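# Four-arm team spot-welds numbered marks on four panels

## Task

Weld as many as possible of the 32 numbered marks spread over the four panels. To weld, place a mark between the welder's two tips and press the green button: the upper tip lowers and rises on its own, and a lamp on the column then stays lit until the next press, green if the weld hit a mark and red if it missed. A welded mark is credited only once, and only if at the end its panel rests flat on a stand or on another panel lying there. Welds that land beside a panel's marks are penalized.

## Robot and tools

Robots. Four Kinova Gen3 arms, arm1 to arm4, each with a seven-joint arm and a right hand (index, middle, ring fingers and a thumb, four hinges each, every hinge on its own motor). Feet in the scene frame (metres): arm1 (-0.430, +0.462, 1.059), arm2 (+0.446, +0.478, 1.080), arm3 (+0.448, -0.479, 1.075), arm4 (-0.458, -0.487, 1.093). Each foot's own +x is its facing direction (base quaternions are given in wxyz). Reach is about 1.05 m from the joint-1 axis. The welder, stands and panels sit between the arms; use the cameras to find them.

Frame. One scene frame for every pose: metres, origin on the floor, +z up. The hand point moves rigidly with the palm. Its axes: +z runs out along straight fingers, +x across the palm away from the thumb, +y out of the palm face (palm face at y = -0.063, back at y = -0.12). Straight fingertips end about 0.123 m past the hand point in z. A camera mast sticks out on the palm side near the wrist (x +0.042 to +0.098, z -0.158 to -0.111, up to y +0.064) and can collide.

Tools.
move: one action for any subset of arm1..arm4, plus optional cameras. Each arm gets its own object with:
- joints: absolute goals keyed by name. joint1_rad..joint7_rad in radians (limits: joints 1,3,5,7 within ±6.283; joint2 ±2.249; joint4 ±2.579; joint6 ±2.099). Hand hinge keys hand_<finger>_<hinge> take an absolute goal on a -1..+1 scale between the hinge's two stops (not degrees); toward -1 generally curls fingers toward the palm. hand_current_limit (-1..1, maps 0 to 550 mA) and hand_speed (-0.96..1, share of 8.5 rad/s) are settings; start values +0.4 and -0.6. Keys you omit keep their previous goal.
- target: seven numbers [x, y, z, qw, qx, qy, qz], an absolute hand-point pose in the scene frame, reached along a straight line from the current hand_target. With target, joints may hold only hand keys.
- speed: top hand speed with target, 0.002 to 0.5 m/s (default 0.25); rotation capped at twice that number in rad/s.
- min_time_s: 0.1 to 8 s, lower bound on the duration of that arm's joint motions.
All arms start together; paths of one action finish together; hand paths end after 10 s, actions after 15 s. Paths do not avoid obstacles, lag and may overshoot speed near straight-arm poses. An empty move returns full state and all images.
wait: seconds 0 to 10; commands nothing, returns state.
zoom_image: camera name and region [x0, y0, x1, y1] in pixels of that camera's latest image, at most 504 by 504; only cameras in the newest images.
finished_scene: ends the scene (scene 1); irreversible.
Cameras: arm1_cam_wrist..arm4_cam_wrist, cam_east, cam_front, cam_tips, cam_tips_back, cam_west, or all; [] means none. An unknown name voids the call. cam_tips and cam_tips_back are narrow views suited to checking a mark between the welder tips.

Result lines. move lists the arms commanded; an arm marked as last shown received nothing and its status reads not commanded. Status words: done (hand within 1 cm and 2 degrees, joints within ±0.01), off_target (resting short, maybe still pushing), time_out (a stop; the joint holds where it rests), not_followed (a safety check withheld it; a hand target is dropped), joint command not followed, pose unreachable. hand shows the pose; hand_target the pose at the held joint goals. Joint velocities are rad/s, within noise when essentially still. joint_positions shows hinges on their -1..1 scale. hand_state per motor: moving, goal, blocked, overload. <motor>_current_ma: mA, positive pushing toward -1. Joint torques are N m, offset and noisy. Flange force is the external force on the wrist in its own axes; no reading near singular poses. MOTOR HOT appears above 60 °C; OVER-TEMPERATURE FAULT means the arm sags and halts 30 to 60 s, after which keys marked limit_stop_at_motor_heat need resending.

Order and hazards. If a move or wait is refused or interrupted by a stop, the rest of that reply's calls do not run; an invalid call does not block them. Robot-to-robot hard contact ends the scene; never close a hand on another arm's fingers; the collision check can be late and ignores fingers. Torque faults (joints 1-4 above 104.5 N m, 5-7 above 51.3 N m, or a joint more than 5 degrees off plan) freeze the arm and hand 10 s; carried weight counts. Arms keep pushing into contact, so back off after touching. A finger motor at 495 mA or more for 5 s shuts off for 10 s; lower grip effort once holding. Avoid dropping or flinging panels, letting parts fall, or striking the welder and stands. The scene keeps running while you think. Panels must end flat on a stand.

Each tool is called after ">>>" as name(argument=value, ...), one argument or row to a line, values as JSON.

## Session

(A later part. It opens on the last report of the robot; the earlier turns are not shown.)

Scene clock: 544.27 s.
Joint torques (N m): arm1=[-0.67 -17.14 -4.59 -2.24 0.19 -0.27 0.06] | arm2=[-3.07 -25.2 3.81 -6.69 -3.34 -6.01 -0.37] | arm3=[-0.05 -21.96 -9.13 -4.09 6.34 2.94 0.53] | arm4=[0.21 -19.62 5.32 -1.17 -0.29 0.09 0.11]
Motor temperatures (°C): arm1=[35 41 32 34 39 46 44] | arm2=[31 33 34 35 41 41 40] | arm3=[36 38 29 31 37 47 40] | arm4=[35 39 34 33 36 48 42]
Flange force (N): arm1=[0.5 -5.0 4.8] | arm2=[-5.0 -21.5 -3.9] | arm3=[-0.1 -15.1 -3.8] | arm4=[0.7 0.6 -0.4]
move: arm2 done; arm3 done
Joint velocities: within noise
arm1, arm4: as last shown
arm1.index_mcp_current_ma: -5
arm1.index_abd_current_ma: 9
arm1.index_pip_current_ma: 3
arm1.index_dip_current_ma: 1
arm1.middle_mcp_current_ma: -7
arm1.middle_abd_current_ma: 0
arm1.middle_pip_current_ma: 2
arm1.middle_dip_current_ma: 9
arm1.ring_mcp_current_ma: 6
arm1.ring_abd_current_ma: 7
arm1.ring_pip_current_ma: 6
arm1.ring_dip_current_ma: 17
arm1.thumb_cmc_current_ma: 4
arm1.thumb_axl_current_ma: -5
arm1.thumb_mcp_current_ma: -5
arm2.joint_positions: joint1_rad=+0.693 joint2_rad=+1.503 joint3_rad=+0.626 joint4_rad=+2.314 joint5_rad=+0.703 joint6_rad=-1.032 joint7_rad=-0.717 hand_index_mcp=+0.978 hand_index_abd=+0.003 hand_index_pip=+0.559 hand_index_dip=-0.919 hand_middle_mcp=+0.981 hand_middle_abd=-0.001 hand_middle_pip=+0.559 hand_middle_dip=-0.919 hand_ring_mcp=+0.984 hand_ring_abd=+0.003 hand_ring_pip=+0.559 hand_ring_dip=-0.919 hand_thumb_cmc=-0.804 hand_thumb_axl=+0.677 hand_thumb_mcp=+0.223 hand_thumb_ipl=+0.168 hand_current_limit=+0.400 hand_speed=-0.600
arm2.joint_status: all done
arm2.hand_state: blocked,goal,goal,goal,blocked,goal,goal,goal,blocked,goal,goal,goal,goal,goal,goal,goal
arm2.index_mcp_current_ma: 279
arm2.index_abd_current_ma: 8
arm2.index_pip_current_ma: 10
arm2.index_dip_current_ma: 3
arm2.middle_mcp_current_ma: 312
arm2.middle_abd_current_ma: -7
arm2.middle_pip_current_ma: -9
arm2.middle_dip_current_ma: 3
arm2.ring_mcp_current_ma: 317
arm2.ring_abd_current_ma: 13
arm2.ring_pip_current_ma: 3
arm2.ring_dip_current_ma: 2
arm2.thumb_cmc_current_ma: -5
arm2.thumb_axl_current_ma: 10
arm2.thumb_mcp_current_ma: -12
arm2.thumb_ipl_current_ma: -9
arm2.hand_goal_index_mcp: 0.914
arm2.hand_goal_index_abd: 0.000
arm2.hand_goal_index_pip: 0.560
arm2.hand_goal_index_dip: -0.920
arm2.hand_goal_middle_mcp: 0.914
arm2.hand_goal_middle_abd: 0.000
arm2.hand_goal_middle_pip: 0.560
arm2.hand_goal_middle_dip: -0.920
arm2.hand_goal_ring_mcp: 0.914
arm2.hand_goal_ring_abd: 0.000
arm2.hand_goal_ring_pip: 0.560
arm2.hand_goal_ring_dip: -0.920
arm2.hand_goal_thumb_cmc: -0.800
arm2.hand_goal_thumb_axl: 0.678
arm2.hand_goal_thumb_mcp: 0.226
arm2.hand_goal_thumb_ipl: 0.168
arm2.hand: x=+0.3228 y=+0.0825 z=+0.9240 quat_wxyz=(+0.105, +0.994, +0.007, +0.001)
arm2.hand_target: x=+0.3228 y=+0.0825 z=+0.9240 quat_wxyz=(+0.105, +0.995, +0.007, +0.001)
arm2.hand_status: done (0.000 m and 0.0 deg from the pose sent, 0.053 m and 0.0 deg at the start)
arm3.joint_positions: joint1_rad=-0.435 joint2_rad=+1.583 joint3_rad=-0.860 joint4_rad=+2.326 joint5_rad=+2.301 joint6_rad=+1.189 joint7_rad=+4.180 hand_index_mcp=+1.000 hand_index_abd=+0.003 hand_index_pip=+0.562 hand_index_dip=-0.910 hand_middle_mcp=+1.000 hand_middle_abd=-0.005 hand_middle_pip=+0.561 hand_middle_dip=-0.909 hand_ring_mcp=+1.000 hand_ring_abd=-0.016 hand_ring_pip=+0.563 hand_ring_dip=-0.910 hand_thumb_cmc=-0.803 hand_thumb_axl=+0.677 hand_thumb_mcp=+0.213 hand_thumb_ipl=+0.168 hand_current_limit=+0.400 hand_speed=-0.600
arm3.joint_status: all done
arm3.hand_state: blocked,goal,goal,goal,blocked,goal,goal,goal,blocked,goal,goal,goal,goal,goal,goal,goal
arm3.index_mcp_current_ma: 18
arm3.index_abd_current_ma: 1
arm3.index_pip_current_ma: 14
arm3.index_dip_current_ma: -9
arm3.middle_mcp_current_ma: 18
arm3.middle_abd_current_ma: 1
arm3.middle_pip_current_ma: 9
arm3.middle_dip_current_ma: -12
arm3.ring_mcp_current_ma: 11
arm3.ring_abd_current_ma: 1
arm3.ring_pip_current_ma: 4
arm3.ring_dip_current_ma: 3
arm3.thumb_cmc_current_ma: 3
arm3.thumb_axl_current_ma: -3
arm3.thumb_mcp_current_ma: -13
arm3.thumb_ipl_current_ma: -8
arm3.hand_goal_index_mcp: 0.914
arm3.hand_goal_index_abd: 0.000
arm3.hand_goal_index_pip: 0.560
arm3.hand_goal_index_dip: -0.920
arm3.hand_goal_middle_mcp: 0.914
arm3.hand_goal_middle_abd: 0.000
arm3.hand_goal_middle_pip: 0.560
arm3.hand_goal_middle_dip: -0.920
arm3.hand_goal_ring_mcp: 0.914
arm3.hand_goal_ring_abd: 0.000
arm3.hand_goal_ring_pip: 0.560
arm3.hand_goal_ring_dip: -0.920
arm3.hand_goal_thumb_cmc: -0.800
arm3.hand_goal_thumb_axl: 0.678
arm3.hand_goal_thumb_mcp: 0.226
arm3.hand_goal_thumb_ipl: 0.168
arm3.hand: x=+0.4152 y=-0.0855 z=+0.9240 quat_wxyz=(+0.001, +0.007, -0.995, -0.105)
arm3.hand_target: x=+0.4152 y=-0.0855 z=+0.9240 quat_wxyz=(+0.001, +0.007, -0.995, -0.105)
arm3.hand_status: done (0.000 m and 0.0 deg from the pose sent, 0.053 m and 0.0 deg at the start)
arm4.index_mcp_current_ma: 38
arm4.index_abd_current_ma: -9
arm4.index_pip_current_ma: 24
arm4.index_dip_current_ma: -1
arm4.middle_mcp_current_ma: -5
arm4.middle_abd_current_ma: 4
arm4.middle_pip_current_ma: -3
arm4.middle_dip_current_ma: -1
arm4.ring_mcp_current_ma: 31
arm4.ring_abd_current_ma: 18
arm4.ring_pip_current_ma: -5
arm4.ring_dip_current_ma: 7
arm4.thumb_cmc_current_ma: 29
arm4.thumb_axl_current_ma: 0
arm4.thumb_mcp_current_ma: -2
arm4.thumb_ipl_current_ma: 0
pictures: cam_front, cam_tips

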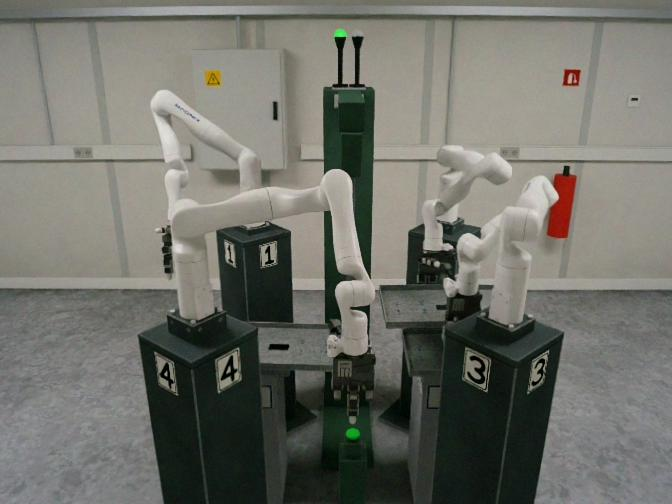

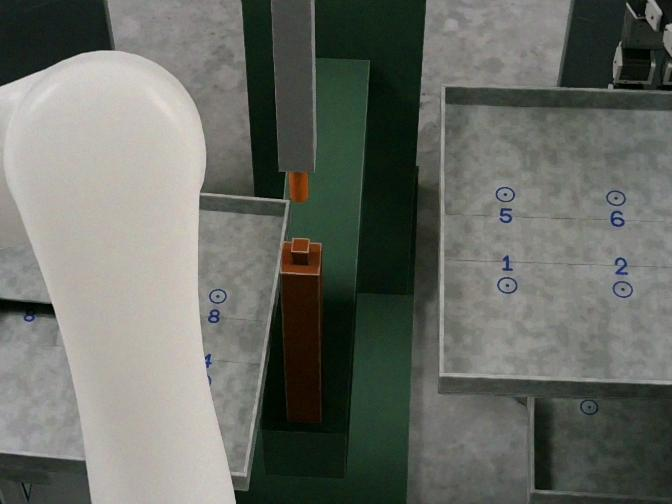

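>>> move(
  arm2={"target": [0.1389, 0.036, 0.907, 0.1045, 0.9945, 0.0069, 0.0007], "speed": 0.12},
  arm3={"target": [0.2314, -0.132, 0.907, -0.0007, -0.0069, 0.9945, 0.1045], "speed": 0.12},
  arm4={"target": [0.023, -0.503, 0.88, 0, 0, 1, 0], "speed": 0.06},
  cameras=["cam_tips"],
)

>>> zoom_image(
  camera="cam_tips",
  region=[260, 180, 580, 420],
)

Scene clock: 547.70 s.
Joint torques (N m): arm1=[-0.71 -17.15 -4.59 -2.19 0.19 -0.34 0.04] | arm2=[-6.38 -27.61 2.01 -8.38 -3.73 -4.96 -0.45] | arm3=[3.83 -23.75 -6.23 -2.94 5.43 4.28 0.53] | arm4=[0.23 -19.76 5.25 -0.97 -0.25 0.07 0.02]
Motor temperatures (°C): arm1=[35 41 32 34 39 46 44] | arm2=[31 33 34 35 41 41 40] | arm3=[36 38 29 31 37 47 40] | arm4=[35 39 34 33 36 48 42]
Flange force (N): arm1=[0.6 -5.2 5.1] | arm2=[-2.7 -20.6 -3.7] | arm3=[2.3 -16.5 -3.9] | arm4=[0.9 0.4 -0.2]
move: arm2 done; arm3 done; arm4 done
Joint velocities: within noise
arm1: as last shown
arm1.index_mcp_current_ma: -13
arm1.index_pip_current_ma: 12
arm1.middle_mcp_current_ma: 7
arm1.middle_abd_current_ma: 2
arm1.middle_pip_current_ma: -3
arm1.middle_dip_current_ma: 5
arm1.ring_mcp_current_ma: 0
arm1.ring_pip_current_ma: 10
arm1.ring_dip_current_ma: 6
arm1.thumb_cmc_current_ma: 0
arm1.thumb_axl_current_ma: 0
arm1.thumb_mcp_current_ma: 1
arm1.thumb_ipl_current_ma: 4
arm2.joint_positions: joint1_rad=+1.083 joint2_rad=+1.523 joint3_rad=+0.797 joint4_rad=+1.865 joint5_rad=+1.146 joint6_rad=-0.948 joint7_rad=-0.902 hand_index_mcp=+0.972 hand_index_abd=+0.004 hand_index_pip=+0.559 hand_index_dip=-0.919 hand_middle_mcp=+0.976 hand_middle_abd=+0.000 hand_middle_pip=+0.559 hand_middle_dip=-0.919 hand_ring_mcp=+0.981 hand_ring_abd=+0.003 hand_ring_pip=+0.559 hand_ring_dip=-0.919 hand_thumb_cmc=-0.804 hand_thumb_axl=+0.677 hand_thumb_mcp=+0.223 hand_thumb_ipl=+0.168 hand_current_limit=+0.400 hand_speed=-0.600
arm2.joint_status: not commanded
arm2.hand_state: blocked,goal,goal,goal,blocked,goal,goal,goal,blocked,goal,goal,goal,goal,goal,goal,goal
arm2.index_mcp_current_ma: 252
arm2.index_abd_current_ma: 4
arm2.index_pip_current_ma: 6
arm2.index_dip_current_ma: 6
arm2.middle_mcp_current_ma: 289
arm2.middle_abd_current_ma: -5
arm2.middle_pip_current_ma: -9
arm2.middle_dip_current_ma: 3
arm2.ring_mcp_current_ma: 303
arm2.ring_abd_current_ma: 8
arm2.ring_pip_current_ma: 0
arm2.ring_dip_current_ma: 6
arm2.thumb_cmc_current_ma: -5
arm2.thumb_axl_current_ma: 9
arm2.thumb_mcp_current_ma: -9
arm2.thumb_ipl_current_ma: -5
arm2.hand_goal_index_mcp: 0.914
arm2.hand_goal_index_abd: 0.000
arm2.hand_goal_index_pip: 0.560
arm2.hand_goal_index_dip: -0.920
arm2.hand_goal_middle_mcp: 0.914
arm2.hand_goal_middle_abd: 0.000
arm2.hand_goal_middle_pip: 0.560
arm2.hand_goal_middle_dip: -0.920
arm2.hand_goal_ring_mcp: 0.914
arm2.hand_goal_ring_abd: 0.000
arm2.hand_goal_ring_pip: 0.560
arm2.hand_goal_ring_dip: -0.920
arm2.hand_goal_thumb_cmc: -0.800
arm2.hand_goal_thumb_axl: 0.678
arm2.hand_goal_thumb_mcp: 0.226
arm2.hand_goal_thumb_ipl: 0.168
arm2.hand: x=+0.1389 y=+0.0360 z=+0.9070 quat_wxyz=(+0.104, +0.995, +0.007, +0.001)
arm2.hand_target: x=+0.1389 y=+0.0360 z=+0.9070 quat_wxyz=(+0.104, +0.995, +0.007, +0.001)
arm2.hand_status: done (0.000 m and 0.0 deg from the pose sent, 0.190 m and 0.0 deg at the start)
arm3.joint_positions: joint1_rad=-0.962 joint2_rad=+1.755 joint3_rad=-1.085 joint4_rad=+2.132 joint5_rad=+2.141 joint6_rad=+1.421 joint7_rad=+3.926 hand_index_mcp=+1.000 hand_index_abd=+0.003 hand_index_pip=+0.562 hand_index_dip=-0.910 hand_middle_mcp=+1.000 hand_middle_abd=-0.006 hand_middle_pip=+0.561 hand_middle_dip=-0.909 hand_ring_mcp=+0.999 hand_ring_abd=-0.016 hand_ring_pip=+0.563 hand_ring_dip=-0.910 hand_thumb_cmc=-0.803 hand_thumb_axl=+0.677 hand_thumb_mcp=+0.213 hand_thumb_ipl=+0.168 hand_current_limit=+0.400 hand_speed=-0.600
arm3.joint_status: not commanded
arm3.hand_state: blocked,goal,goal,goal,blocked,goal,goal,goal,blocked,goal,goal,goal,goal,goal,goal,goal
arm3.index_mcp_current_ma: 13
arm3.index_abd_current_ma: 11
arm3.index_pip_current_ma: 14
arm3.index_dip_current_ma: -6
arm3.middle_mcp_current_ma: 21
arm3.middle_abd_current_ma: -4
arm3.middle_pip_current_ma: 10
arm3.middle_dip_current_ma: -8
arm3.ring_mcp_current_ma: 9
arm3.ring_abd_current_ma: 3
arm3.ring_pip_current_ma: 3
arm3.ring_dip_current_ma: 8
arm3.thumb_cmc_current_ma: 3
arm3.thumb_axl_current_ma: 1
arm3.thumb_mcp_current_ma: -7
arm3.thumb_ipl_current_ma: -1
arm3.hand_goal_index_mcp: 0.914
arm3.hand_goal_index_abd: 0.000
arm3.hand_goal_index_pip: 0.560
arm3.hand_goal_index_dip: -0.920
arm3.hand_goal_middle_mcp: 0.914
arm3.hand_goal_middle_abd: 0.000
arm3.hand_goal_middle_pip: 0.560
arm3.hand_goal_middle_dip: -0.920
arm3.hand_goal_ring_mcp: 0.914
arm3.hand_goal_ring_abd: 0.000
arm3.hand_goal_ring_pip: 0.560
arm3.hand_goal_ring_dip: -0.920
arm3.hand_goal_thumb_cmc: -0.800
arm3.hand_goal_thumb_axl: 0.678
arm3.hand_goal_thumb_mcp: 0.226
arm3.hand_goal_thumb_ipl: 0.168
arm3.hand: x=+0.2314 y=-0.1320 z=+0.9070 quat_wxyz=(+0.001, +0.007, -0.995, -0.104)
arm3.hand_target: x=+0.2314 y=-0.1320 z=+0.9070 quat_wxyz=(+0.001, +0.007, -0.995, -0.104)
arm3.hand_status: done (0.000 m and 0.0 deg from the pose sent, 0.190 m and 0.0 deg at the start)
arm4.joint_positions: joint1_rad=+2.189 joint2_rad=+1.496 joint3_rad=+0.725 joint4_rad=+1.655 joint5_rad=-1.555 joint6_rad=+0.725 joint7_rad=+2.893 hand_index_mcp=+0.145 hand_index_abd=-0.010 hand_index_pip=-0.488 hand_index_dip=+0.004 hand_middle_mcp=+0.754 hand_middle_abd=-0.003 hand_middle_pip=+0.577 hand_middle_dip=+0.706 hand_ring_mcp=+0.142 hand_ring_abd=-0.008 hand_ring_pip=-0.488 hand_ring_dip=+0.005 hand_thumb_cmc=-0.567 hand_thumb_axl=+0.677 hand_thumb_mcp=+0.219 hand_thumb_ipl=+0.168 hand_current_limit=+0.400 hand_speed=-0.600
arm4.joint_status: not commanded
arm4.hand_state: blocked,goal,goal,goal,goal,goal,goal,goal,blocked,goal,goal,goal,goal,goal,goal,goal
arm4.index_mcp_current_ma: 37
arm4.index_abd_current_ma: 1
arm4.index_pip_current_ma: 11
arm4.index_dip_current_ma: -1
arm4.middle_mcp_current_ma: -11
arm4.middle_abd_current_ma: -4
arm4.middle_pip_current_ma: -15
arm4.middle_dip_current_ma: -7
arm4.ring_mcp_current_ma: 33
arm4.ring_abd_current_ma: 5
arm4.ring_pip_current_ma: -7
arm4.ring_dip_current_ma: 2
arm4.thumb_cmc_current_ma: 7
arm4.thumb_axl_current_ma: -7
arm4.thumb_mcp_current_ma: -3
arm4.thumb_ipl_current_ma: -9
arm4.hand_goal_index_mcp: 0.100
arm4.hand_goal_index_abd: 0.000
arm4.hand_goal_index_pip: -0.500
arm4.hand_goal_index_dip: 0.000
arm4.hand_goal_middle_mcp: 0.754
arm4.hand_goal_middle_abd: 0.000
arm4.hand_goal_middle_pip: 0.576
arm4.hand_goal_middle_dip: 0.696
arm4.hand_goal_ring_mcp: 0.100
arm4.hand_goal_ring_abd: 0.000
arm4.hand_goal_ring_pip: -0.500
arm4.hand_goal_ring_dip: 0.000
arm4.hand_goal_thumb_cmc: -0.570
arm4.hand_goal_thumb_axl: 0.678
arm4.hand_goal_thumb_mcp: 0.226
arm4.hand_goal_thumb_ipl: 0.168
arm4.hand: x=+0.0230 y=-0.5030 z=+0.8800 quat_wxyz=(+0.000, +0.000, +1.000, +0.000)
arm4.hand_target: x=+0.0230 y=-0.5030 z=+0.8800 quat_wxyz=(+0.000, +0.000, +1.000, +0.000)
arm4.hand_status: done (0.000 m and 0.0 deg from the pose sent, 0.020 m and 0.0 deg at the start)

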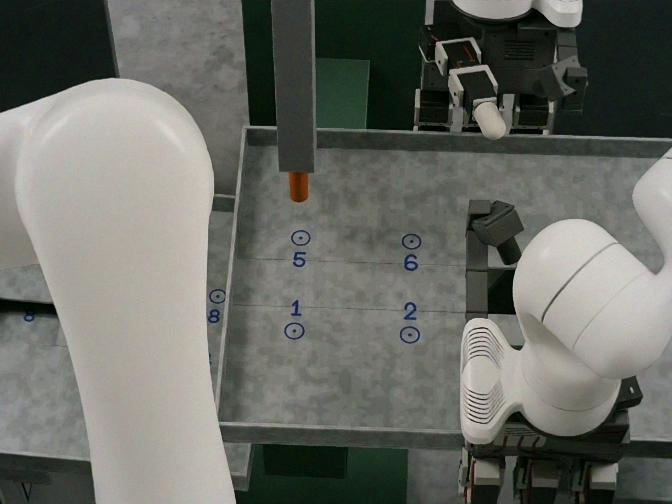

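Scaled by 1.575.

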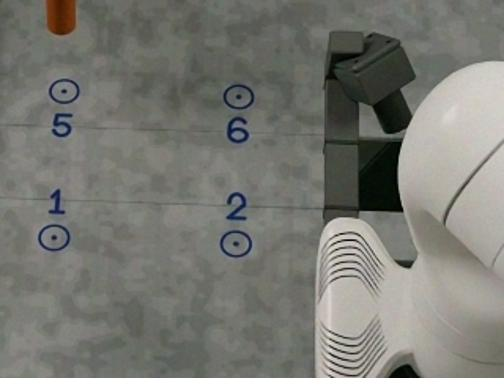

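>>> move(
  arm2={"target": [0.1389, 0.036, 0.8993, 0.1045, 0.9945, 0.0069, 0.0007], "speed": 0.04},
  arm3={"target": [0.2314, -0.132, 0.8993, -0.0007, -0.0069, 0.9945, 0.1045], "speed": 0.04},
  arm4={"target": [0.023, -0.503, 0.86, 0, 0, 1, 0], "speed": 0.06},
  cameras=["cam_tips"],
)

>>> zoom_image(
  camera="cam_tips",
  region=[220, 150, 460, 350],
)

>>> wait(
  seconds=2.4,
  cameras=["cam_front"],
)

>>> zoom_image(
  camera="cam_front",
  region=[300, 20, 400, 110],
)

Scene clock: 549.43 s.
Joint torques (N m): arm1=[-0.67 -17.22 -4.51 -2.22 0.13 -0.3 0.01] | arm2=[-6.21 -27.63 2.2 -8.04 -3.62 -4.76 -0.41] | arm3=[3.71 -23.61 -6.21 -2.64 5.28 4.22 0.51] | arm4=[0.25 -18.25 4.32 -0.91 -0.29 0.07 0.1]
Motor temperatures (°C): arm1=[35 41 32 34 39 46 44] | arm2=[31 33 34 35 41 41 40] | arm3=[36 38 29 31 37 47 40] | arm4=[35 39 34 33 36 48 42]
Flange force (N): arm1=[0.9 -5.5 5.4] | arm2=[-2.9 -20.0 -3.3] | arm3=[2.5 -15.7 -3.4] | arm4=[0.6 0.5 -4.2]
move: arm2 done; arm3 done; arm4 done
Joint velocities: within noise
arm1: as last shown
arm1.index_mcp_current_ma: -7
arm1.index_abd_current_ma: 14
arm1.index_pip_current_ma: 9
arm1.index_dip_current_ma: 4
arm1.middle_abd_current_ma: 11
arm1.middle_pip_current_ma: 1
arm1.ring_mcp_current_ma: 7
arm1.ring_abd_current_ma: 14
arm1.ring_pip_current_ma: 5
arm1.ring_dip_current_ma: 5
arm1.thumb_cmc_current_ma: -1
arm1.thumb_axl_current_ma: -3
arm1.thumb_mcp_current_ma: -1
arm1.thumb_ipl_current_ma: 2
arm2.joint_positions: joint1_rad=+1.085 joint2_rad=+1.540 joint3_rad=+0.790 joint4_rad=+1.854 joint5_rad=+1.132 joint6_rad=-0.945 joint7_rad=-0.898 hand_index_mcp=+0.972 hand_index_abd=+0.004 hand_index_pip=+0.559 hand_index_dip=-0.919 hand_middle_mcp=+0.976 hand_middle_abd=+0.000 hand_middle_pip=+0.559 hand_middle_dip=-0.919 hand_ring_mcp=+0.981 hand_ring_abd=+0.004 hand_ring_pip=+0.559 hand_ring_dip=-0.919 hand_thumb_cmc=-0.804 hand_thumb_axl=+0.677 hand_thumb_mcp=+0.223 hand_thumb_ipl=+0.168 hand_current_limit=+0.400 hand_speed=-0.600
arm2.joint_status: not commanded
arm2.hand_state: blocked,goal,goal,goal,blocked,goal,goal,goal,blocked,goal,goal,goal,goal,goal,goal,goal
arm2.index_mcp_current_ma: 252
arm2.index_abd_current_ma: 5
arm2.index_pip_current_ma: 5
arm2.index_dip_current_ma: 1
arm2.middle_mcp_current_ma: 286
arm2.middle_abd_current_ma: -4
arm2.middle_pip_current_ma: -4
arm2.middle_dip_current_ma: 2
arm2.ring_mcp_current_ma: 302
arm2.ring_abd_current_ma: 11
arm2.ring_pip_current_ma: 9
arm2.ring_dip_current_ma: 8
arm2.thumb_cmc_current_ma: -7
arm2.thumb_axl_current_ma: 9
arm2.thumb_mcp_current_ma: -10
arm2.thumb_ipl_current_ma: -4
arm2.hand_goal_index_mcp: 0.914
arm2.hand_goal_index_abd: 0.000
arm2.hand_goal_index_pip: 0.560
arm2.hand_goal_index_dip: -0.920
arm2.hand_goal_middle_mcp: 0.914
arm2.hand_goal_middle_abd: 0.000
arm2.hand_goal_middle_pip: 0.560
arm2.hand_goal_middle_dip: -0.920
arm2.hand_goal_ring_mcp: 0.914
arm2.hand_goal_ring_abd: 0.000
arm2.hand_goal_ring_pip: 0.560
arm2.hand_goal_ring_dip: -0.920
arm2.hand_goal_thumb_cmc: -0.800
arm2.hand_goal_thumb_axl: 0.678
arm2.hand_goal_thumb_mcp: 0.226
arm2.hand_goal_thumb_ipl: 0.168
arm2.hand: x=+0.1389 y=+0.0360 z=+0.8993 quat_wxyz=(+0.104, +0.995, +0.007, +0.001)
arm2.hand_target: x=+0.1389 y=+0.0360 z=+0.8993 quat_wxyz=(+0.104, +0.995, +0.007, +0.001)
arm2.hand_status: done (0.000 m and 0.0 deg from the pose sent, 0.008 m and 0.0 deg at the start)
arm3.joint_positions: joint1_rad=-0.962 joint2_rad=+1.769 joint3_rad=-1.072 joint4_rad=+2.120 joint5_rad=+2.159 joint6_rad=+1.415 joint7_rad=+3.929 hand_index_mcp=+1.000 hand_index_abd=+0.003 hand_index_pip=+0.562 hand_index_dip=-0.910 hand_middle_mcp=+1.000 hand_middle_abd=-0.005 hand_middle_pip=+0.561 hand_middle_dip=-0.909 hand_ring_mcp=+1.000 hand_ring_abd=-0.016 hand_ring_pip=+0.563 hand_ring_dip=-0.910 hand_thumb_cmc=-0.803 hand_thumb_axl=+0.677 hand_thumb_mcp=+0.213 hand_thumb_ipl=+0.168 hand_current_limit=+0.400 hand_speed=-0.600
arm3.joint_status: not commanded
arm3.hand_state: blocked,goal,goal,goal,blocked,goal,goal,goal,blocked,goal,goal,goal,goal,goal,goal,goal
arm3.index_mcp_current_ma: 17
arm3.index_abd_current_ma: 3
arm3.index_pip_current_ma: 11
arm3.index_dip_current_ma: -4
arm3.middle_mcp_current_ma: 17
arm3.middle_abd_current_ma: -3
arm3.middle_pip_current_ma: 3
arm3.middle_dip_current_ma: -4
arm3.ring_mcp_current_ma: 10
arm3.ring_abd_current_ma: 3
arm3.ring_pip_current_ma: 1
arm3.ring_dip_current_ma: -12
arm3.thumb_cmc_current_ma: -9
arm3.thumb_axl_current_ma: -10
arm3.thumb_mcp_current_ma: 1
arm3.thumb_ipl_current_ma: -13
arm3.hand_goal_index_mcp: 0.914
arm3.hand_goal_index_abd: 0.000
arm3.hand_goal_index_pip: 0.560
arm3.hand_goal_index_dip: -0.920
arm3.hand_goal_middle_mcp: 0.914
arm3.hand_goal_middle_abd: 0.000
arm3.hand_goal_middle_pip: 0.560
arm3.hand_goal_middle_dip: -0.920
arm3.hand_goal_ring_mcp: 0.914
arm3.hand_goal_ring_abd: 0.000
arm3.hand_goal_ring_pip: 0.560
arm3.hand_goal_ring_dip: -0.920
arm3.hand_goal_thumb_cmc: -0.800
arm3.hand_goal_thumb_axl: 0.678
arm3.hand_goal_thumb_mcp: 0.226
arm3.hand_goal_thumb_ipl: 0.168
arm3.hand: x=+0.2314 y=-0.1320 z=+0.8993 quat_wxyz=(+0.001, +0.007, -0.995, -0.104)
arm3.hand_target: x=+0.2314 y=-0.1320 z=+0.8993 quat_wxyz=(+0.001, +0.007, -0.995, -0.104)
arm3.hand_status: done (0.000 m and 0.0 deg from the pose sent, 0.008 m and 0.0 deg at the start)
arm4.joint_positions: joint1_rad=+2.197 joint2_rad=+1.536 joint3_rad=+0.707 joint4_rad=+1.623 joint5_rad=-1.580 joint6_rad=+0.709 joint7_rad=+2.899 hand_index_mcp=+0.145 hand_index_abd=-0.010 hand_index_pip=-0.488 hand_index_dip=+0.004 hand_middle_mcp=+0.754 hand_middle_abd=-0.004 hand_middle_pip=+0.577 hand_middle_dip=+0.706 hand_ring_mcp=+0.142 hand_ring_abd=-0.008 hand_ring_pip=-0.488 hand_ring_dip=+0.005 hand_thumb_cmc=-0.567 hand_thumb_axl=+0.677 hand_thumb_mcp=+0.219 hand_thumb_ipl=+0.168 hand_current_limit=+0.400 hand_speed=-0.600
arm4.joint_status: not commanded
arm4.hand_state: blocked,goal,goal,goal,goal,goal,goal,goal,blocked,goal,goal,goal,goal,goal,goal,goal
arm4.index_mcp_current_ma: 34
arm4.index_abd_current_ma: 3
arm4.index_pip_current_ma: 11
arm4.index_dip_current_ma: 11
arm4.middle_mcp_current_ma: -7
arm4.middle_abd_current_ma: -7
arm4.middle_pip_current_ma: 7
arm4.middle_dip_current_ma: -6
arm4.ring_mcp_current_ma: 55
arm4.ring_abd_current_ma: 2
arm4.ring_pip_current_ma: -6
arm4.ring_dip_current_ma: 4
arm4.thumb_cmc_current_ma: 2
arm4.thumb_axl_current_ma: 9
arm4.thumb_mcp_current_ma: -8
arm4.thumb_ipl_current_ma: -6
arm4.hand_goal_index_mcp: 0.100
arm4.hand_goal_index_abd: 0.000
arm4.hand_goal_index_pip: -0.500
arm4.hand_goal_index_dip: 0.000
arm4.hand_goal_middle_mcp: 0.754
arm4.hand_goal_middle_abd: 0.000
arm4.hand_goal_middle_pip: 0.576
arm4.hand_goal_middle_dip: 0.696
arm4.hand_goal_ring_mcp: 0.100
arm4.hand_goal_ring_abd: 0.000
arm4.hand_goal_ring_pip: -0.500
arm4.hand_goal_ring_dip: 0.000
arm4.hand_goal_thumb_cmc: -0.570
arm4.hand_goal_thumb_axl: 0.678
arm4.hand_goal_thumb_mcp: 0.226
arm4.hand_goal_thumb_ipl: 0.168
arm4.hand: x=+0.0230 y=-0.5030 z=+0.8600 quat_wxyz=(+0.000, +0.000, +1.000, +0.000)
arm4.hand_target: x=+0.0230 y=-0.5030 z=+0.8600 quat_wxyz=(+0.000, +0.000, +1.000, +0.000)
arm4.hand_status: done (0.000 m and 0.0 deg from the pose sent, 0.020 m and 0.0 deg at the start)

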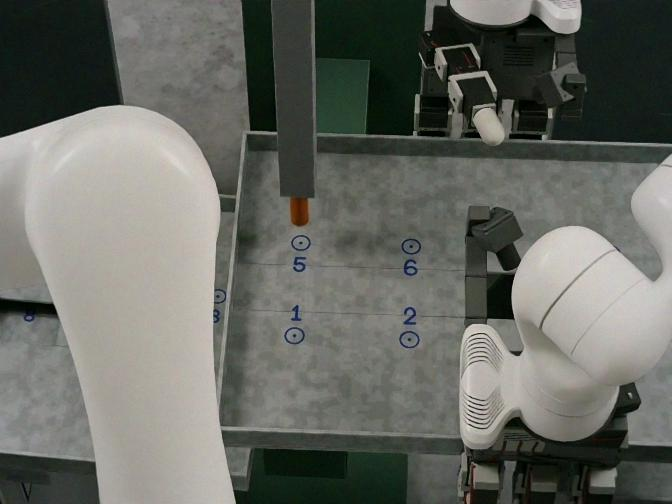

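Scaled by 2.100.

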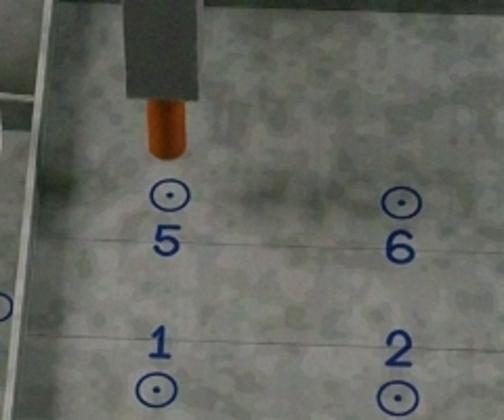

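Scene clock: 551.83 s.
Joint torques (N m): arm1=[-0.66 -17.2 -4.55 -2.22 0.18 -0.33 0.04] | arm2=[-5.92 -27.72 2.45 -8.11 -3.85 -4.68 -0.48] | arm3=[4.13 -23.69 -5.8 -2.77 5.13 4.45 0.4] | arm4=[0.25 -18.21 4.28 -0.91 -0.26 0.06 0.06]
Motor temperatures (°C): arm1=[35 41 32 34 39 46 44] | arm2=[31 33 34 35 41 41 40] | arm3=[36 38 29 31 37 47 40] | arm4=[35 39 34 33 36 48 42]
Flange force (N): arm1=[0.8 -5.2 5.3] | arm2=[-2.4 -19.9 -3.4] | arm3=[3.5 -16.0 -3.7] | arm4=[0.8 0.5 -4.3]
Joint velocities: within noise
arm1.joint_positions: joint1_rad=+0.406 joint2_rad=+0.911 joint3_rad=-0.553 joint4_rad=+2.248 joint5_rad=+2.208 joint6_rad=+0.213 joint7_rad=+5.047 hand_index_mcp=+0.997 hand_index_abd=-0.011 hand_index_pip=+0.585 hand_index_dip=+0.711 hand_middle_mcp=+0.995 hand_middle_abd=-0.010 hand_middle_pip=+0.585 hand_middle_dip=+0.714 hand_ring_mcp=+0.995 hand_ring_abd=-0.015 hand_ring_pip=+0.590 hand_ring_dip=+0.703 hand_thumb_cmc=-0.573 hand_thumb_axl=+0.677 hand_thumb_mcp=+0.212 hand_thumb_ipl=+0.168 hand_current_limit=+0.400 hand_speed=-0.600
arm1.joint_status: not commanded
arm1.hand_state: goal,goal,goal,goal,goal,goal,goal,goal,goal,goal,goal,goal,goal,goal,goal,goal
arm1.index_mcp_current_ma: -7
arm1.index_abd_current_ma: 10
arm1.index_pip_current_ma: 6
arm1.index_dip_current_ma: 6
arm1.middle_mcp_current_ma: -4
arm1.middle_abd_current_ma: 1
arm1.middle_pip_current_ma: 9
arm1.middle_dip_current_ma: 3
arm1.ring_mcp_current_ma: 5
arm1.ring_abd_current_ma: 12
arm1.ring_pip_current_ma: 13
arm1.ring_dip_current_ma: 12
arm1.thumb_cmc_current_ma: 2
arm1.thumb_axl_current_ma: -5
arm1.thumb_mcp_current_ma: 2
arm1.thumb_ipl_current_ma: -2
arm1.hand_goal_index_mcp: 1.000
arm1.hand_goal_index_abd: 0.000
arm1.hand_goal_index_pip: 0.578
arm1.hand_goal_index_dip: 0.696
arm1.hand_goal_middle_mcp: 1.000
arm1.hand_goal_middle_abd: 0.000
arm1.hand_goal_middle_pip: 0.578
arm1.hand_goal_middle_dip: 0.696
arm1.hand_goal_ring_mcp: 1.000
arm1.hand_goal_ring_abd: 0.000
arm1.hand_goal_ring_pip: 0.578
arm1.hand_goal_ring_dip: 0.696
arm1.hand_goal_thumb_cmc: -0.570
arm1.hand_goal_thumb_axl: 0.678
arm1.hand_goal_thumb_mcp: 0.226
arm1.hand_goal_thumb_ipl: 0.168
arm1.hand: x=-0.7200 y=+0.1000 z=+1.0500 quat_wxyz=(-0.156, -0.988, +0.000, +0.000)
arm1.hand_target: x=-0.7200 y=+0.1000 z=+1.0500 quat_wxyz=(-0.156, -0.988, +0.000, +0.000)
arm1.hand_status: not commanded
arm2.joint_positions: joint1_rad=+1.085 joint2_rad=+1.540 joint3_rad=+0.790 joint4_rad=+1.854 joint5_rad=+1.132 joint6_rad=-0.945 joint7_rad=-0.898 hand_index_mcp=+0.971 hand_index_abd=+0.001 hand_index_pip=+0.559 hand_index_dip=-0.919 hand_middle_mcp=+0.976 hand_middle_abd=-0.002 hand_middle_pip=+0.559 hand_middle_dip=-0.919 hand_ring_mcp=+0.981 hand_ring_abd=+0.000 hand_ring_pip=+0.559 hand_ring_dip=-0.919 hand_thumb_cmc=-0.804 hand_thumb_axl=+0.677 hand_thumb_mcp=+0.222 hand_thumb_ipl=+0.168 hand_current_limit=+0.400 hand_speed=-0.600
arm2.joint_status: not commanded
arm2.hand_state: blocked,goal,goal,goal,blocked,goal,goal,goal,blocked,goal,goal,goal,goal,goal,goal,goal
arm2.index_mcp_current_ma: 250
arm2.index_abd_current_ma: -3
arm2.index_pip_current_ma: 6
arm2.index_dip_current_ma: 2
arm2.middle_mcp_current_ma: 290
arm2.middle_abd_current_ma: -7
arm2.middle_pip_current_ma: -3
arm2.middle_dip_current_ma: 3
arm2.ring_mcp_current_ma: 310
arm2.ring_abd_current_ma: 0
arm2.ring_pip_current_ma: 6
arm2.ring_dip_current_ma: 7
arm2.thumb_cmc_current_ma: -8
arm2.thumb_axl_current_ma: 7
arm2.thumb_mcp_current_ma: -12
arm2.thumb_ipl_current_ma: -4
arm2.hand_goal_index_mcp: 0.914
arm2.hand_goal_index_abd: 0.000
arm2.hand_goal_index_pip: 0.560
arm2.hand_goal_index_dip: -0.920
arm2.hand_goal_middle_mcp: 0.914
arm2.hand_goal_middle_abd: 0.000
arm2.hand_goal_middle_pip: 0.560
arm2.hand_goal_middle_dip: -0.920
arm2.hand_goal_ring_mcp: 0.914
arm2.hand_goal_ring_abd: 0.000
arm2.hand_goal_ring_pip: 0.560
arm2.hand_goal_ring_dip: -0.920
arm2.hand_goal_thumb_cmc: -0.800
arm2.hand_goal_thumb_axl: 0.678
arm2.hand_goal_thumb_mcp: 0.226
arm2.hand_goal_thumb_ipl: 0.168
arm2.hand: x=+0.1388 y=+0.0360 z=+0.8994 quat_wxyz=(+0.105, +0.994, +0.007, +0.001)
arm2.hand_target: x=+0.1389 y=+0.0360 z=+0.8993 quat_wxyz=(+0.105, +0.995, +0.007, +0.001)
arm2.hand_status: done (0.000 m and 0.0 deg from the pose sent, 0.008 m and 0.0 deg at the start)
arm3.joint_positions: joint1_rad=-0.962 joint2_rad=+1.769 joint3_rad=-1.072 joint4_rad=+2.120 joint5_rad=+2.159 joint6_rad=+1.415 joint7_rad=+3.929 hand_index_mcp=+1.000 hand_index_abd=-0.001 hand_index_pip=+0.562 hand_index_dip=-0.910 hand_middle_mcp=+1.000 hand_middle_abd=-0.009 hand_middle_pip=+0.561 hand_middle_dip=-0.909 hand_ring_mcp=+1.000 hand_ring_abd=-0.019 hand_ring_pip=+0.563 hand_ring_dip=-0.910 hand_thumb_cmc=-0.803 hand_thumb_axl=+0.677 hand_thumb_mcp=+0.213 hand_thumb_ipl=+0.168 hand_current_limit=+0.400 hand_speed=-0.600
arm3.joint_status: not commanded
arm3.hand_state: blocked,goal,goal,goal,blocked,goal,goal,goal,blocked,goal,goal,goal,goal,goal,goal,goal
arm3.index_mcp_current_ma: 16
arm3.index_abd_current_ma: 10
arm3.index_pip_current_ma: 13
arm3.index_dip_current_ma: -12
arm3.middle_mcp_current_ma: 23
arm3.middle_abd_current_ma: 1
arm3.middle_pip_current_ma: 2
arm3.middle_dip_current_ma: -15
arm3.ring_mcp_current_ma: 9
arm3.ring_abd_current_ma: 4
arm3.ring_pip_current_ma: 5
arm3.ring_dip_current_ma: -7
arm3.thumb_cmc_current_ma: -6
arm3.thumb_axl_current_ma: -6
arm3.thumb_mcp_current_ma: -4
arm3.thumb_ipl_current_ma: -2
arm3.hand_goal_index_mcp: 0.914
arm3.hand_goal_index_abd: 0.000
arm3.hand_goal_index_pip: 0.560
arm3.hand_goal_index_dip: -0.920
arm3.hand_goal_middle_mcp: 0.914
arm3.hand_goal_middle_abd: 0.000
arm3.hand_goal_middle_pip: 0.560
arm3.hand_goal_middle_dip: -0.920
arm3.hand_goal_ring_mcp: 0.914
arm3.hand_goal_ring_abd: 0.000
arm3.hand_goal_ring_pip: 0.560
arm3.hand_goal_ring_dip: -0.920
arm3.hand_goal_thumb_cmc: -0.800
arm3.hand_goal_thumb_axl: 0.678
arm3.hand_goal_thumb_mcp: 0.226
arm3.hand_goal_thumb_ipl: 0.168
arm3.hand: x=+0.2314 y=-0.1320 z=+0.8993 quat_wxyz=(+0.001, +0.007, -0.995, -0.104)
arm3.hand_target: x=+0.2314 y=-0.1320 z=+0.8993 quat_wxyz=(+0.001, +0.007, -0.995, -0.105)
arm3.hand_status: done (0.000 m and 0.0 deg from the pose sent, 0.008 m and 0.0 deg at the start)
arm4.joint_positions: joint1_rad=+2.197 joint2_rad=+1.536 joint3_rad=+0.707 joint4_rad=+1.623 joint5_rad=-1.580 joint6_rad=+0.709 joint7_rad=+2.899 hand_index_mcp=+0.145 hand_index_abd=-0.010 hand_index_pip=-0.488 hand_index_dip=+0.004 hand_middle_mcp=+0.754 hand_middle_abd=-0.004 hand_middle_pip=+0.577 hand_middle_dip=+0.706 hand_ring_mcp=+0.142 hand_ring_abd=-0.008 hand_ring_pip=-0.488 hand_ring_dip=+0.005 hand_thumb_cmc=-0.567 hand_thumb_axl=+0.677 hand_thumb_mcp=+0.219 hand_thumb_ipl=+0.168 hand_current_limit=+0.400 hand_speed=-0.600
arm4.joint_status: not commanded
arm4.hand_state: blocked,goal,goal,goal,goal,goal,goal,goal,blocked,goal,goal,goal,goal,goal,goal,goal
arm4.index_mcp_current_ma: 36
arm4.index_abd_current_ma: 0
arm4.index_pip_current_ma: 8
arm4.index_dip_current_ma: -11
arm4.middle_mcp_current_ma: -17
arm4.middle_abd_current_ma: -11
arm4.middle_pip_current_ma: -9
arm4.middle_dip_current_ma: 4
arm4.ring_mcp_current_ma: 38
arm4.ring_abd_current_ma: 13
arm4.ring_pip_current_ma: -5
arm4.ring_dip_current_ma: 6
arm4.thumb_cmc_current_ma: 11
arm4.thumb_axl_current_ma: 10
arm4.thumb_mcp_current_ma: -5
arm4.thumb_ipl_current_ma: 6
arm4.hand_goal_index_mcp: 0.100
arm4.hand_goal_index_abd: 0.000
arm4.hand_goal_index_pip: -0.500
arm4.hand_goal_index_dip: 0.000
arm4.hand_goal_middle_mcp: 0.754
arm4.hand_goal_middle_abd: 0.000
arm4.hand_goal_middle_pip: 0.576
arm4.hand_goal_middle_dip: 0.696
arm4.hand_goal_ring_mcp: 0.100
arm4.hand_goal_ring_abd: 0.000
arm4.hand_goal_ring_pip: -0.500
arm4.hand_goal_ring_dip: 0.000
arm4.hand_goal_thumb_cmc: -0.570
arm4.hand_goal_thumb_axl: 0.678
arm4.hand_goal_thumb_mcp: 0.226
arm4.hand_goal_thumb_ipl: 0.168
arm4.hand: x=+0.0230 y=-0.5030 z=+0.8600 quat_wxyz=(+0.000, +0.000, +1.000, +0.000)
arm4.hand_target: x=+0.0230 y=-0.5030 z=+0.8600 quat_wxyz=(+0.000, +0.000, +1.000, +0.000)
arm4.hand_status: done (0.000 m and 0.0 deg from the pose sent, 0.020 m and 0.0 deg at the start)
wait: 2.40 s; at rest by 0.27 s

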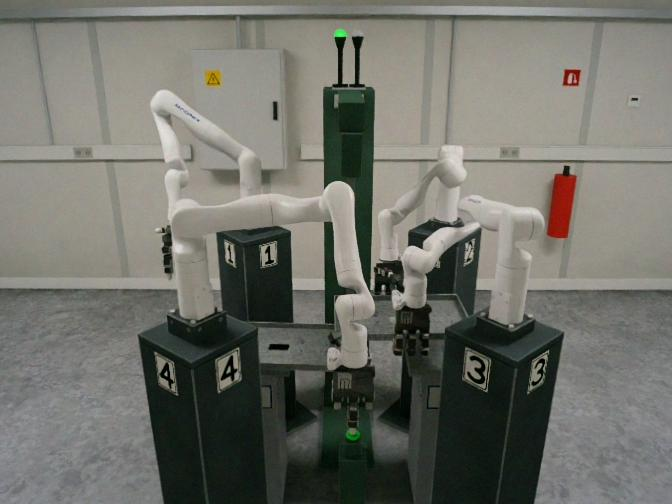

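Scaled by 5.040.

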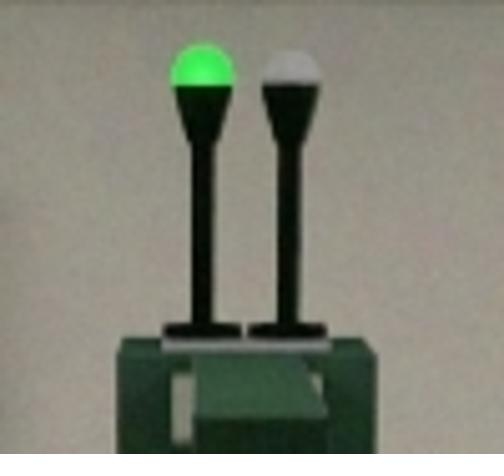

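>>> move(
  arm2={"target": [0.1389, 0.036, 0.907, 0.1045, 0.9945, 0.0069, 0.0007], "speed": 0.06},
  arm3={"target": [0.2314, -0.132, 0.907, -0.0007, -0.0069, 0.9945, 0.1045], "speed": 0.06},
  arm4={"target": [0.023, -0.503, 0.88, 0, 0, 1, 0], "speed": 0.1},
)

>>> move(
  arm2={"target": [0.0389, 0.0346, 0.907, 0.1045, 0.9945, 0.0069, 0.0007], "speed": 0.12},
  arm3={"target": [0.1314, -0.1334, 0.907, -0.0007, -0.0069, 0.9945, 0.1045], "speed": 0.12},
  cameras=["cam_tips"],
)

>>> zoom_image(
  camera="cam_tips",
  region=[220, 150, 460, 350],
)

Scene clock: 554.50 s.
Joint torques (N m): arm1=[-0.67 -17.12 -4.58 -2.21 0.17 -0.33 0.03] | arm2=[-6.11 -27.76 2.31 -8.23 -3.85 -4.77 -0.43] | arm3=[4.08 -23.72 -5.89 -2.97 5.21 4.44 0.44] | arm4=[0.14 -19.71 5.19 -1.05 -0.29 0.07 0.04]
Motor temperatures (°C): arm1=[35 41 32 34 39 46 44] | arm2=[31 33 34 35 41 41 40] | arm3=[36 38 29 31 37 47 40] | arm4=[35 39 34 33 36 48 42]
Flange force (N): arm1=[0.6 -5.1 5.0] | arm2=[-2.6 -20.2 -3.2] | arm3=[2.9 -16.5 -3.9] | arm4=[0.9 0.3 -0.5]
move: arm2 done; arm3 done; arm4 done
Joint velocities: within noise
arm1: as last shown
arm1.index_mcp_current_ma: -9
arm1.index_abd_current_ma: 9
arm1.index_pip_current_ma: 11
arm1.index_dip_current_ma: -4
arm1.middle_mcp_current_ma: 2
arm1.middle_abd_current_ma: 2
arm1.middle_pip_current_ma: 0
arm1.middle_dip_current_ma: -7
arm1.ring_mcp_current_ma: 6
arm1.ring_pip_current_ma: 8
arm1.ring_dip_current_ma: 7
arm1.thumb_axl_current_ma: -2
arm1.thumb_mcp_current_ma: -3
arm2.joint_positions: joint1_rad=+1.083 joint2_rad=+1.523 joint3_rad=+0.797 joint4_rad=+1.865 joint5_rad=+1.146 joint6_rad=-0.948 joint7_rad=-0.902 hand_index_mcp=+0.971 hand_index_abd=+0.001 hand_index_pip=+0.559 hand_index_dip=-0.919 hand_middle_mcp=+0.976 hand_middle_abd=-0.002 hand_middle_pip=+0.559 hand_middle_dip=-0.919 hand_ring_mcp=+0.981 hand_ring_abd=+0.000 hand_ring_pip=+0.559 hand_ring_dip=-0.919 hand_thumb_cmc=-0.804 hand_thumb_axl=+0.677 hand_thumb_mcp=+0.222 hand_thumb_ipl=+0.168 hand_current_limit=+0.400 hand_speed=-0.600
arm2.joint_status: not commanded
arm2.hand_state: blocked,goal,goal,goal,blocked,goal,goal,goal,blocked,goal,goal,goal,goal,goal,goal,goal
arm2.index_mcp_current_ma: 247
arm2.index_abd_current_ma: 0
arm2.index_pip_current_ma: 8
arm2.index_dip_current_ma: -1
arm2.middle_mcp_current_ma: 285
arm2.middle_abd_current_ma: -11
arm2.middle_pip_current_ma: -6
arm2.middle_dip_current_ma: 6
arm2.ring_mcp_current_ma: 306
arm2.ring_abd_current_ma: 5
arm2.ring_pip_current_ma: 1
arm2.ring_dip_current_ma: 5
arm2.thumb_cmc_current_ma: -5
arm2.thumb_axl_current_ma: 5
arm2.thumb_mcp_current_ma: -13
arm2.thumb_ipl_current_ma: -5
arm2.hand_goal_index_mcp: 0.914
arm2.hand_goal_index_abd: 0.000
arm2.hand_goal_index_pip: 0.560
arm2.hand_goal_index_dip: -0.920
arm2.hand_goal_middle_mcp: 0.914
arm2.hand_goal_middle_abd: 0.000
arm2.hand_goal_middle_pip: 0.560
arm2.hand_goal_middle_dip: -0.920
arm2.hand_goal_ring_mcp: 0.914
arm2.hand_goal_ring_abd: 0.000
arm2.hand_goal_ring_pip: 0.560
arm2.hand_goal_ring_dip: -0.920
arm2.hand_goal_thumb_cmc: -0.800
arm2.hand_goal_thumb_axl: 0.678
arm2.hand_goal_thumb_mcp: 0.226
arm2.hand_goal_thumb_ipl: 0.168
arm2.hand: x=+0.1389 y=+0.0360 z=+0.9070 quat_wxyz=(+0.105, +0.995, +0.007, +0.001)
arm2.hand_target: x=+0.1389 y=+0.0360 z=+0.9070 quat_wxyz=(+0.105, +0.994, +0.007, +0.001)
arm2.hand_status: done (0.000 m and 0.0 deg from the pose sent, 0.008 m and 0.0 deg at the start)
arm3.joint_positions: joint1_rad=-0.962 joint2_rad=+1.755 joint3_rad=-1.085 joint4_rad=+2.132 joint5_rad=+2.141 joint6_rad=+1.421 joint7_rad=+3.927 hand_index_mcp=+1.000 hand_index_abd=-0.001 hand_index_pip=+0.562 hand_index_dip=-0.910 hand_middle_mcp=+1.000 hand_middle_abd=-0.009 hand_middle_pip=+0.561 hand_middle_dip=-0.909 hand_ring_mcp=+1.000 hand_ring_abd=-0.019 hand_ring_pip=+0.563 hand_ring_dip=-0.910 hand_thumb_cmc=-0.803 hand_thumb_axl=+0.677 hand_thumb_mcp=+0.213 hand_thumb_ipl=+0.168 hand_current_limit=+0.400 hand_speed=-0.600
arm3.joint_status: not commanded
arm3.hand_state: blocked,goal,goal,goal,blocked,goal,goal,goal,blocked,goal,goal,goal,goal,goal,goal,goal
arm3.index_mcp_current_ma: 12
arm3.index_abd_current_ma: 0
arm3.index_pip_current_ma: 14
arm3.index_dip_current_ma: -11
arm3.middle_mcp_current_ma: 21
arm3.middle_abd_current_ma: 1
arm3.middle_pip_current_ma: 4
arm3.middle_dip_current_ma: -6
arm3.ring_mcp_current_ma: 6
arm3.ring_abd_current_ma: 1
arm3.ring_pip_current_ma: -2
arm3.ring_dip_current_ma: -3
arm3.thumb_cmc_current_ma: -10
arm3.thumb_axl_current_ma: -1
arm3.thumb_mcp_current_ma: -1
arm3.thumb_ipl_current_ma: -7
arm3.hand_goal_index_mcp: 0.914
arm3.hand_goal_index_abd: 0.000
arm3.hand_goal_index_pip: 0.560
arm3.hand_goal_index_dip: -0.920
arm3.hand_goal_middle_mcp: 0.914
arm3.hand_goal_middle_abd: 0.000
arm3.hand_goal_middle_pip: 0.560
arm3.hand_goal_middle_dip: -0.920
arm3.hand_goal_ring_mcp: 0.914
arm3.hand_goal_ring_abd: 0.000
arm3.hand_goal_ring_pip: 0.560
arm3.hand_goal_ring_dip: -0.920
arm3.hand_goal_thumb_cmc: -0.800
arm3.hand_goal_thumb_axl: 0.678
arm3.hand_goal_thumb_mcp: 0.226
arm3.hand_goal_thumb_ipl: 0.168
arm3.hand: x=+0.2314 y=-0.1320 z=+0.9070 quat_wxyz=(+0.001, +0.007, -0.995, -0.105)
arm3.hand_target: x=+0.2314 y=-0.1320 z=+0.9070 quat_wxyz=(+0.001, +0.007, -0.995, -0.105)
arm3.hand_status: done (0.000 m and 0.0 deg from the pose sent, 0.008 m and 0.0 deg at the start)
arm4.joint_positions: joint1_rad=+2.189 joint2_rad=+1.496 joint3_rad=+0.725 joint4_rad=+1.655 joint5_rad=-1.555 joint6_rad=+0.725 joint7_rad=+2.893 hand_index_mcp=+0.145 hand_index_abd=-0.008 hand_index_pip=-0.488 hand_index_dip=+0.004 hand_middle_mcp=+0.753 hand_middle_abd=-0.002 hand_middle_pip=+0.578 hand_middle_dip=+0.704 hand_ring_mcp=+0.142 hand_ring_abd=-0.007 hand_ring_pip=-0.488 hand_ring_dip=+0.005 hand_thumb_cmc=-0.568 hand_thumb_axl=+0.677 hand_thumb_mcp=+0.219 hand_thumb_ipl=+0.168 hand_current_limit=+0.400 hand_speed=-0.600
arm4.joint_status: not commanded
arm4.hand_state: blocked,goal,goal,goal,goal,goal,goal,goal,blocked,goal,goal,goal,goal,goal,goal,goal
arm4.index_mcp_current_ma: 31
arm4.index_abd_current_ma: 0
arm4.index_pip_current_ma: 6
arm4.index_dip_current_ma: 17
arm4.middle_mcp_current_ma: -12
arm4.middle_abd_current_ma: -6
arm4.middle_pip_current_ma: -6
arm4.middle_dip_current_ma: -10
arm4.ring_mcp_current_ma: 29
arm4.ring_abd_current_ma: 8
arm4.ring_pip_current_ma: -6
arm4.ring_dip_current_ma: -3
arm4.thumb_cmc_current_ma: 15
arm4.thumb_axl_current_ma: -3
arm4.thumb_mcp_current_ma: 3
arm4.thumb_ipl_current_ma: -15
arm4.hand_goal_index_mcp: 0.100
arm4.hand_goal_index_abd: 0.000
arm4.hand_goal_index_pip: -0.500
arm4.hand_goal_index_dip: 0.000
arm4.hand_goal_middle_mcp: 0.754
arm4.hand_goal_middle_abd: 0.000
arm4.hand_goal_middle_pip: 0.576
arm4.hand_goal_middle_dip: 0.696
arm4.hand_goal_ring_mcp: 0.100
arm4.hand_goal_ring_abd: 0.000
arm4.hand_goal_ring_pip: -0.500
arm4.hand_goal_ring_dip: 0.000
arm4.hand_goal_thumb_cmc: -0.570
arm4.hand_goal_thumb_axl: 0.678
arm4.hand_goal_thumb_mcp: 0.226
arm4.hand_goal_thumb_ipl: 0.168
arm4.hand: x=+0.0230 y=-0.5030 z=+0.8800 quat_wxyz=(+0.000, +0.000, +1.000, +0.000)
arm4.hand_target: x=+0.0230 y=-0.5030 z=+0.8800 quat_wxyz=(+0.000, +0.000, +1.000, +0.000)
arm4.hand_status: done (0.000 m and 0.0 deg from the pose sent, 0.020 m and 0.0 deg at the start)
pictures: none

Scene clock: 556.03 s.
Joint torques (N m): arm1=[-0.65 -17.15 -4.54 -2.21 0.19 -0.31 0.03] | arm2=[-7.8 -28.71 1.66 -8.56 -4.2 -3.96 -0.43] | arm3=[5.61 -25.1 -5.51 -3.29 5.32 3.91 0.45] | arm4=[0.18 -19.7 5.2 -0.93 -0.25 0.09 0.14]
Motor temperatures (°C): arm1=[35 41 32 34 39 46 44] | arm2=[31 33 34 35 41 41 40] | arm3=[36 38 29 31 37 47 40] | arm4=[35 39 34 33 36 48 42]
Flange force (N): arm1=[0.7 -5.1 5.1] | arm2=[-2.4 -19.2 -2.9] | arm3=[3.0 -16.2 -3.2] | arm4=[0.2 0.4 -0.3]
move: arm2 done; arm3 done
Joint velocities: within noise
arm1, arm4: as last shown
arm1.index_mcp_current_ma: -8
arm1.index_abd_current_ma: 17
arm1.index_pip_current_ma: 8
arm1.index_dip_current_ma: 11
arm1.middle_mcp_current_ma: 1
arm1.middle_abd_current_ma: 4
arm1.middle_pip_current_ma: 8
arm1.middle_dip_current_ma: 4
arm1.ring_mcp_current_ma: 3
arm1.ring_abd_current_ma: 6
arm1.ring_pip_current_ma: 14
arm1.ring_dip_current_ma: 5
arm1.thumb_cmc_current_ma: -4
arm1.thumb_axl_current_ma: 2
arm1.thumb_mcp_current_ma: -1
arm1.thumb_ipl_current_ma: 10
arm2.joint_positions: joint1_rad=+1.272 joint2_rad=+1.560 joint3_rad=+0.877 joint4_rad=+1.602 joint5_rad=+1.337 joint6_rad=-0.980 joint7_rad=-1.041 hand_index_mcp=+0.969 hand_index_abd=+0.001 hand_index_pip=+0.559 hand_index_dip=-0.919 hand_middle_mcp=+0.975 hand_middle_abd=-0.003 hand_middle_pip=+0.559 hand_middle_dip=-0.919 hand_ring_mcp=+0.981 hand_ring_abd=-0.001 hand_ring_pip=+0.559 hand_ring_dip=-0.919 hand_thumb_cmc=-0.804 hand_thumb_axl=+0.677 hand_thumb_mcp=+0.222 hand_thumb_ipl=+0.168 hand_current_limit=+0.400 hand_speed=-0.600
arm2.joint_status: not commanded
arm2.hand_state: blocked,goal,goal,goal,blocked,goal,goal,goal,blocked,goal,goal,goal,goal,goal,goal,goal
arm2.index_mcp_current_ma: 243
arm2.index_abd_current_ma: -4
arm2.index_pip_current_ma: 5
arm2.index_dip_current_ma: 4
arm2.middle_mcp_current_ma: 286
arm2.middle_abd_current_ma: -8
arm2.middle_pip_current_ma: -7
arm2.middle_dip_current_ma: 0
arm2.ring_mcp_current_ma: 303
arm2.ring_abd_current_ma: 2
arm2.ring_pip_current_ma: 8
arm2.ring_dip_current_ma: 9
arm2.thumb_cmc_current_ma: -7
arm2.thumb_axl_current_ma: 7
arm2.thumb_mcp_current_ma: -12
arm2.thumb_ipl_current_ma: -3
arm2.hand_goal_index_mcp: 0.914
arm2.hand_goal_index_abd: 0.000
arm2.hand_goal_index_pip: 0.560
arm2.hand_goal_index_dip: -0.920
arm2.hand_goal_middle_mcp: 0.914
arm2.hand_goal_middle_abd: 0.000
arm2.hand_goal_middle_pip: 0.560
arm2.hand_goal_middle_dip: -0.920
arm2.hand_goal_ring_mcp: 0.914
arm2.hand_goal_ring_abd: 0.000
arm2.hand_goal_ring_pip: 0.560
arm2.hand_goal_ring_dip: -0.920
arm2.hand_goal_thumb_cmc: -0.800
arm2.hand_goal_thumb_axl: 0.678
arm2.hand_goal_thumb_mcp: 0.226
arm2.hand_goal_thumb_ipl: 0.168
arm2.hand: x=+0.0389 y=+0.0346 z=+0.9070 quat_wxyz=(+0.104, +0.995, +0.007, +0.001)
arm2.hand_target: x=+0.0389 y=+0.0346 z=+0.9070 quat_wxyz=(+0.104, +0.995, +0.007, +0.001)
arm2.hand_status: done (0.000 m and 0.0 deg from the pose sent, 0.100 m and 0.0 deg at the start)
arm3.joint_positions: joint1_rad=-1.175 joint2_rad=+1.759 joint3_rad=-1.192 joint4_rad=+1.887 joint5_rad=+2.028 joint6_rad=+1.417 joint7_rad=+3.986 hand_index_mcp=+1.000 hand_index_abd=-0.001 hand_index_pip=+0.562 hand_index_dip=-0.910 hand_middle_mcp=+1.000 hand_middle_abd=-0.009 hand_middle_pip=+0.561 hand_middle_dip=-0.909 hand_ring_mcp=+0.999 hand_ring_abd=-0.019 hand_ring_pip=+0.563 hand_ring_dip=-0.910 hand_thumb_cmc=-0.803 hand_thumb_axl=+0.677 hand_thumb_mcp=+0.213 hand_thumb_ipl=+0.168 hand_current_limit=+0.400 hand_speed=-0.600
arm3.joint_status: not commanded
arm3.hand_state: blocked,goal,goal,goal,blocked,goal,goal,goal,blocked,goal,goal,goal,goal,goal,goal,goal
arm3.index_mcp_current_ma: 17
arm3.index_abd_current_ma: 3
arm3.index_pip_current_ma: 7
arm3.index_dip_current_ma: -10
arm3.middle_mcp_current_ma: 19
arm3.middle_abd_current_ma: 3
arm3.middle_pip_current_ma: 7
arm3.middle_dip_current_ma: -9
arm3.ring_mcp_current_ma: 10
arm3.ring_abd_current_ma: 7
arm3.ring_pip_current_ma: 2
arm3.ring_dip_current_ma: -6
arm3.thumb_cmc_current_ma: -4
arm3.thumb_axl_current_ma: -3
arm3.thumb_mcp_current_ma: -6
arm3.thumb_ipl_current_ma: -2
arm3.hand_goal_index_mcp: 0.914
arm3.hand_goal_index_abd: 0.000
arm3.hand_goal_index_pip: 0.560
arm3.hand_goal_index_dip: -0.920
arm3.hand_goal_middle_mcp: 0.914
arm3.hand_goal_middle_abd: 0.000
arm3.hand_goal_middle_pip: 0.560
arm3.hand_goal_middle_dip: -0.920
arm3.hand_goal_ring_mcp: 0.914
arm3.hand_goal_ring_abd: 0.000
arm3.hand_goal_ring_pip: 0.560
arm3.hand_goal_ring_dip: -0.920
arm3.hand_goal_thumb_cmc: -0.800
arm3.hand_goal_thumb_axl: 0.678
arm3.hand_goal_thumb_mcp: 0.226
arm3.hand_goal_thumb_ipl: 0.168
arm3.hand: x=+0.1314 y=-0.1334 z=+0.9070 quat_wxyz=(+0.001, +0.007, -0.995, -0.104)
arm3.hand_target: x=+0.1314 y=-0.1334 z=+0.9070 quat_wxyz=(+0.001, +0.007, -0.995, -0.104)
arm3.hand_status: done (0.000 m and 0.0 deg from the pose sent, 0.100 m and 0.0 deg at the start)
arm4.index_mcp_current_ma: 53
arm4.index_abd_current_ma: 5
arm4.index_pip_current_ma: 12
arm4.index_dip_current_ma: 10
arm4.middle_mcp_current_ma: 4
arm4.middle_abd_current_ma: 4
arm4.middle_pip_current_ma: -1
arm4.middle_dip_current_ma: 3
arm4.ring_mcp_current_ma: 28
arm4.ring_abd_current_ma: 4
arm4.ring_pip_current_ma: 8
arm4.ring_dip_current_ma: 14
arm4.thumb_axl_current_ma: -1
arm4.thumb_mcp_current_ma: 7
arm4.thumb_ipl_current_ma: -7

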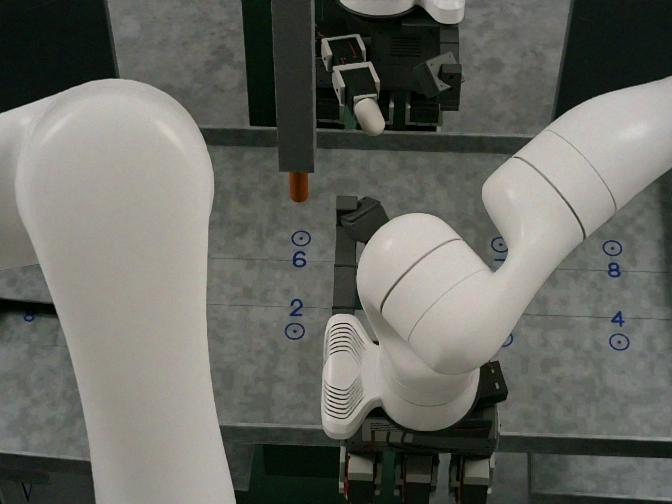

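Scaled by 2.100.

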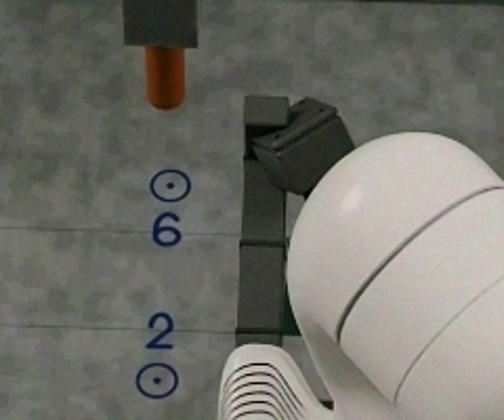

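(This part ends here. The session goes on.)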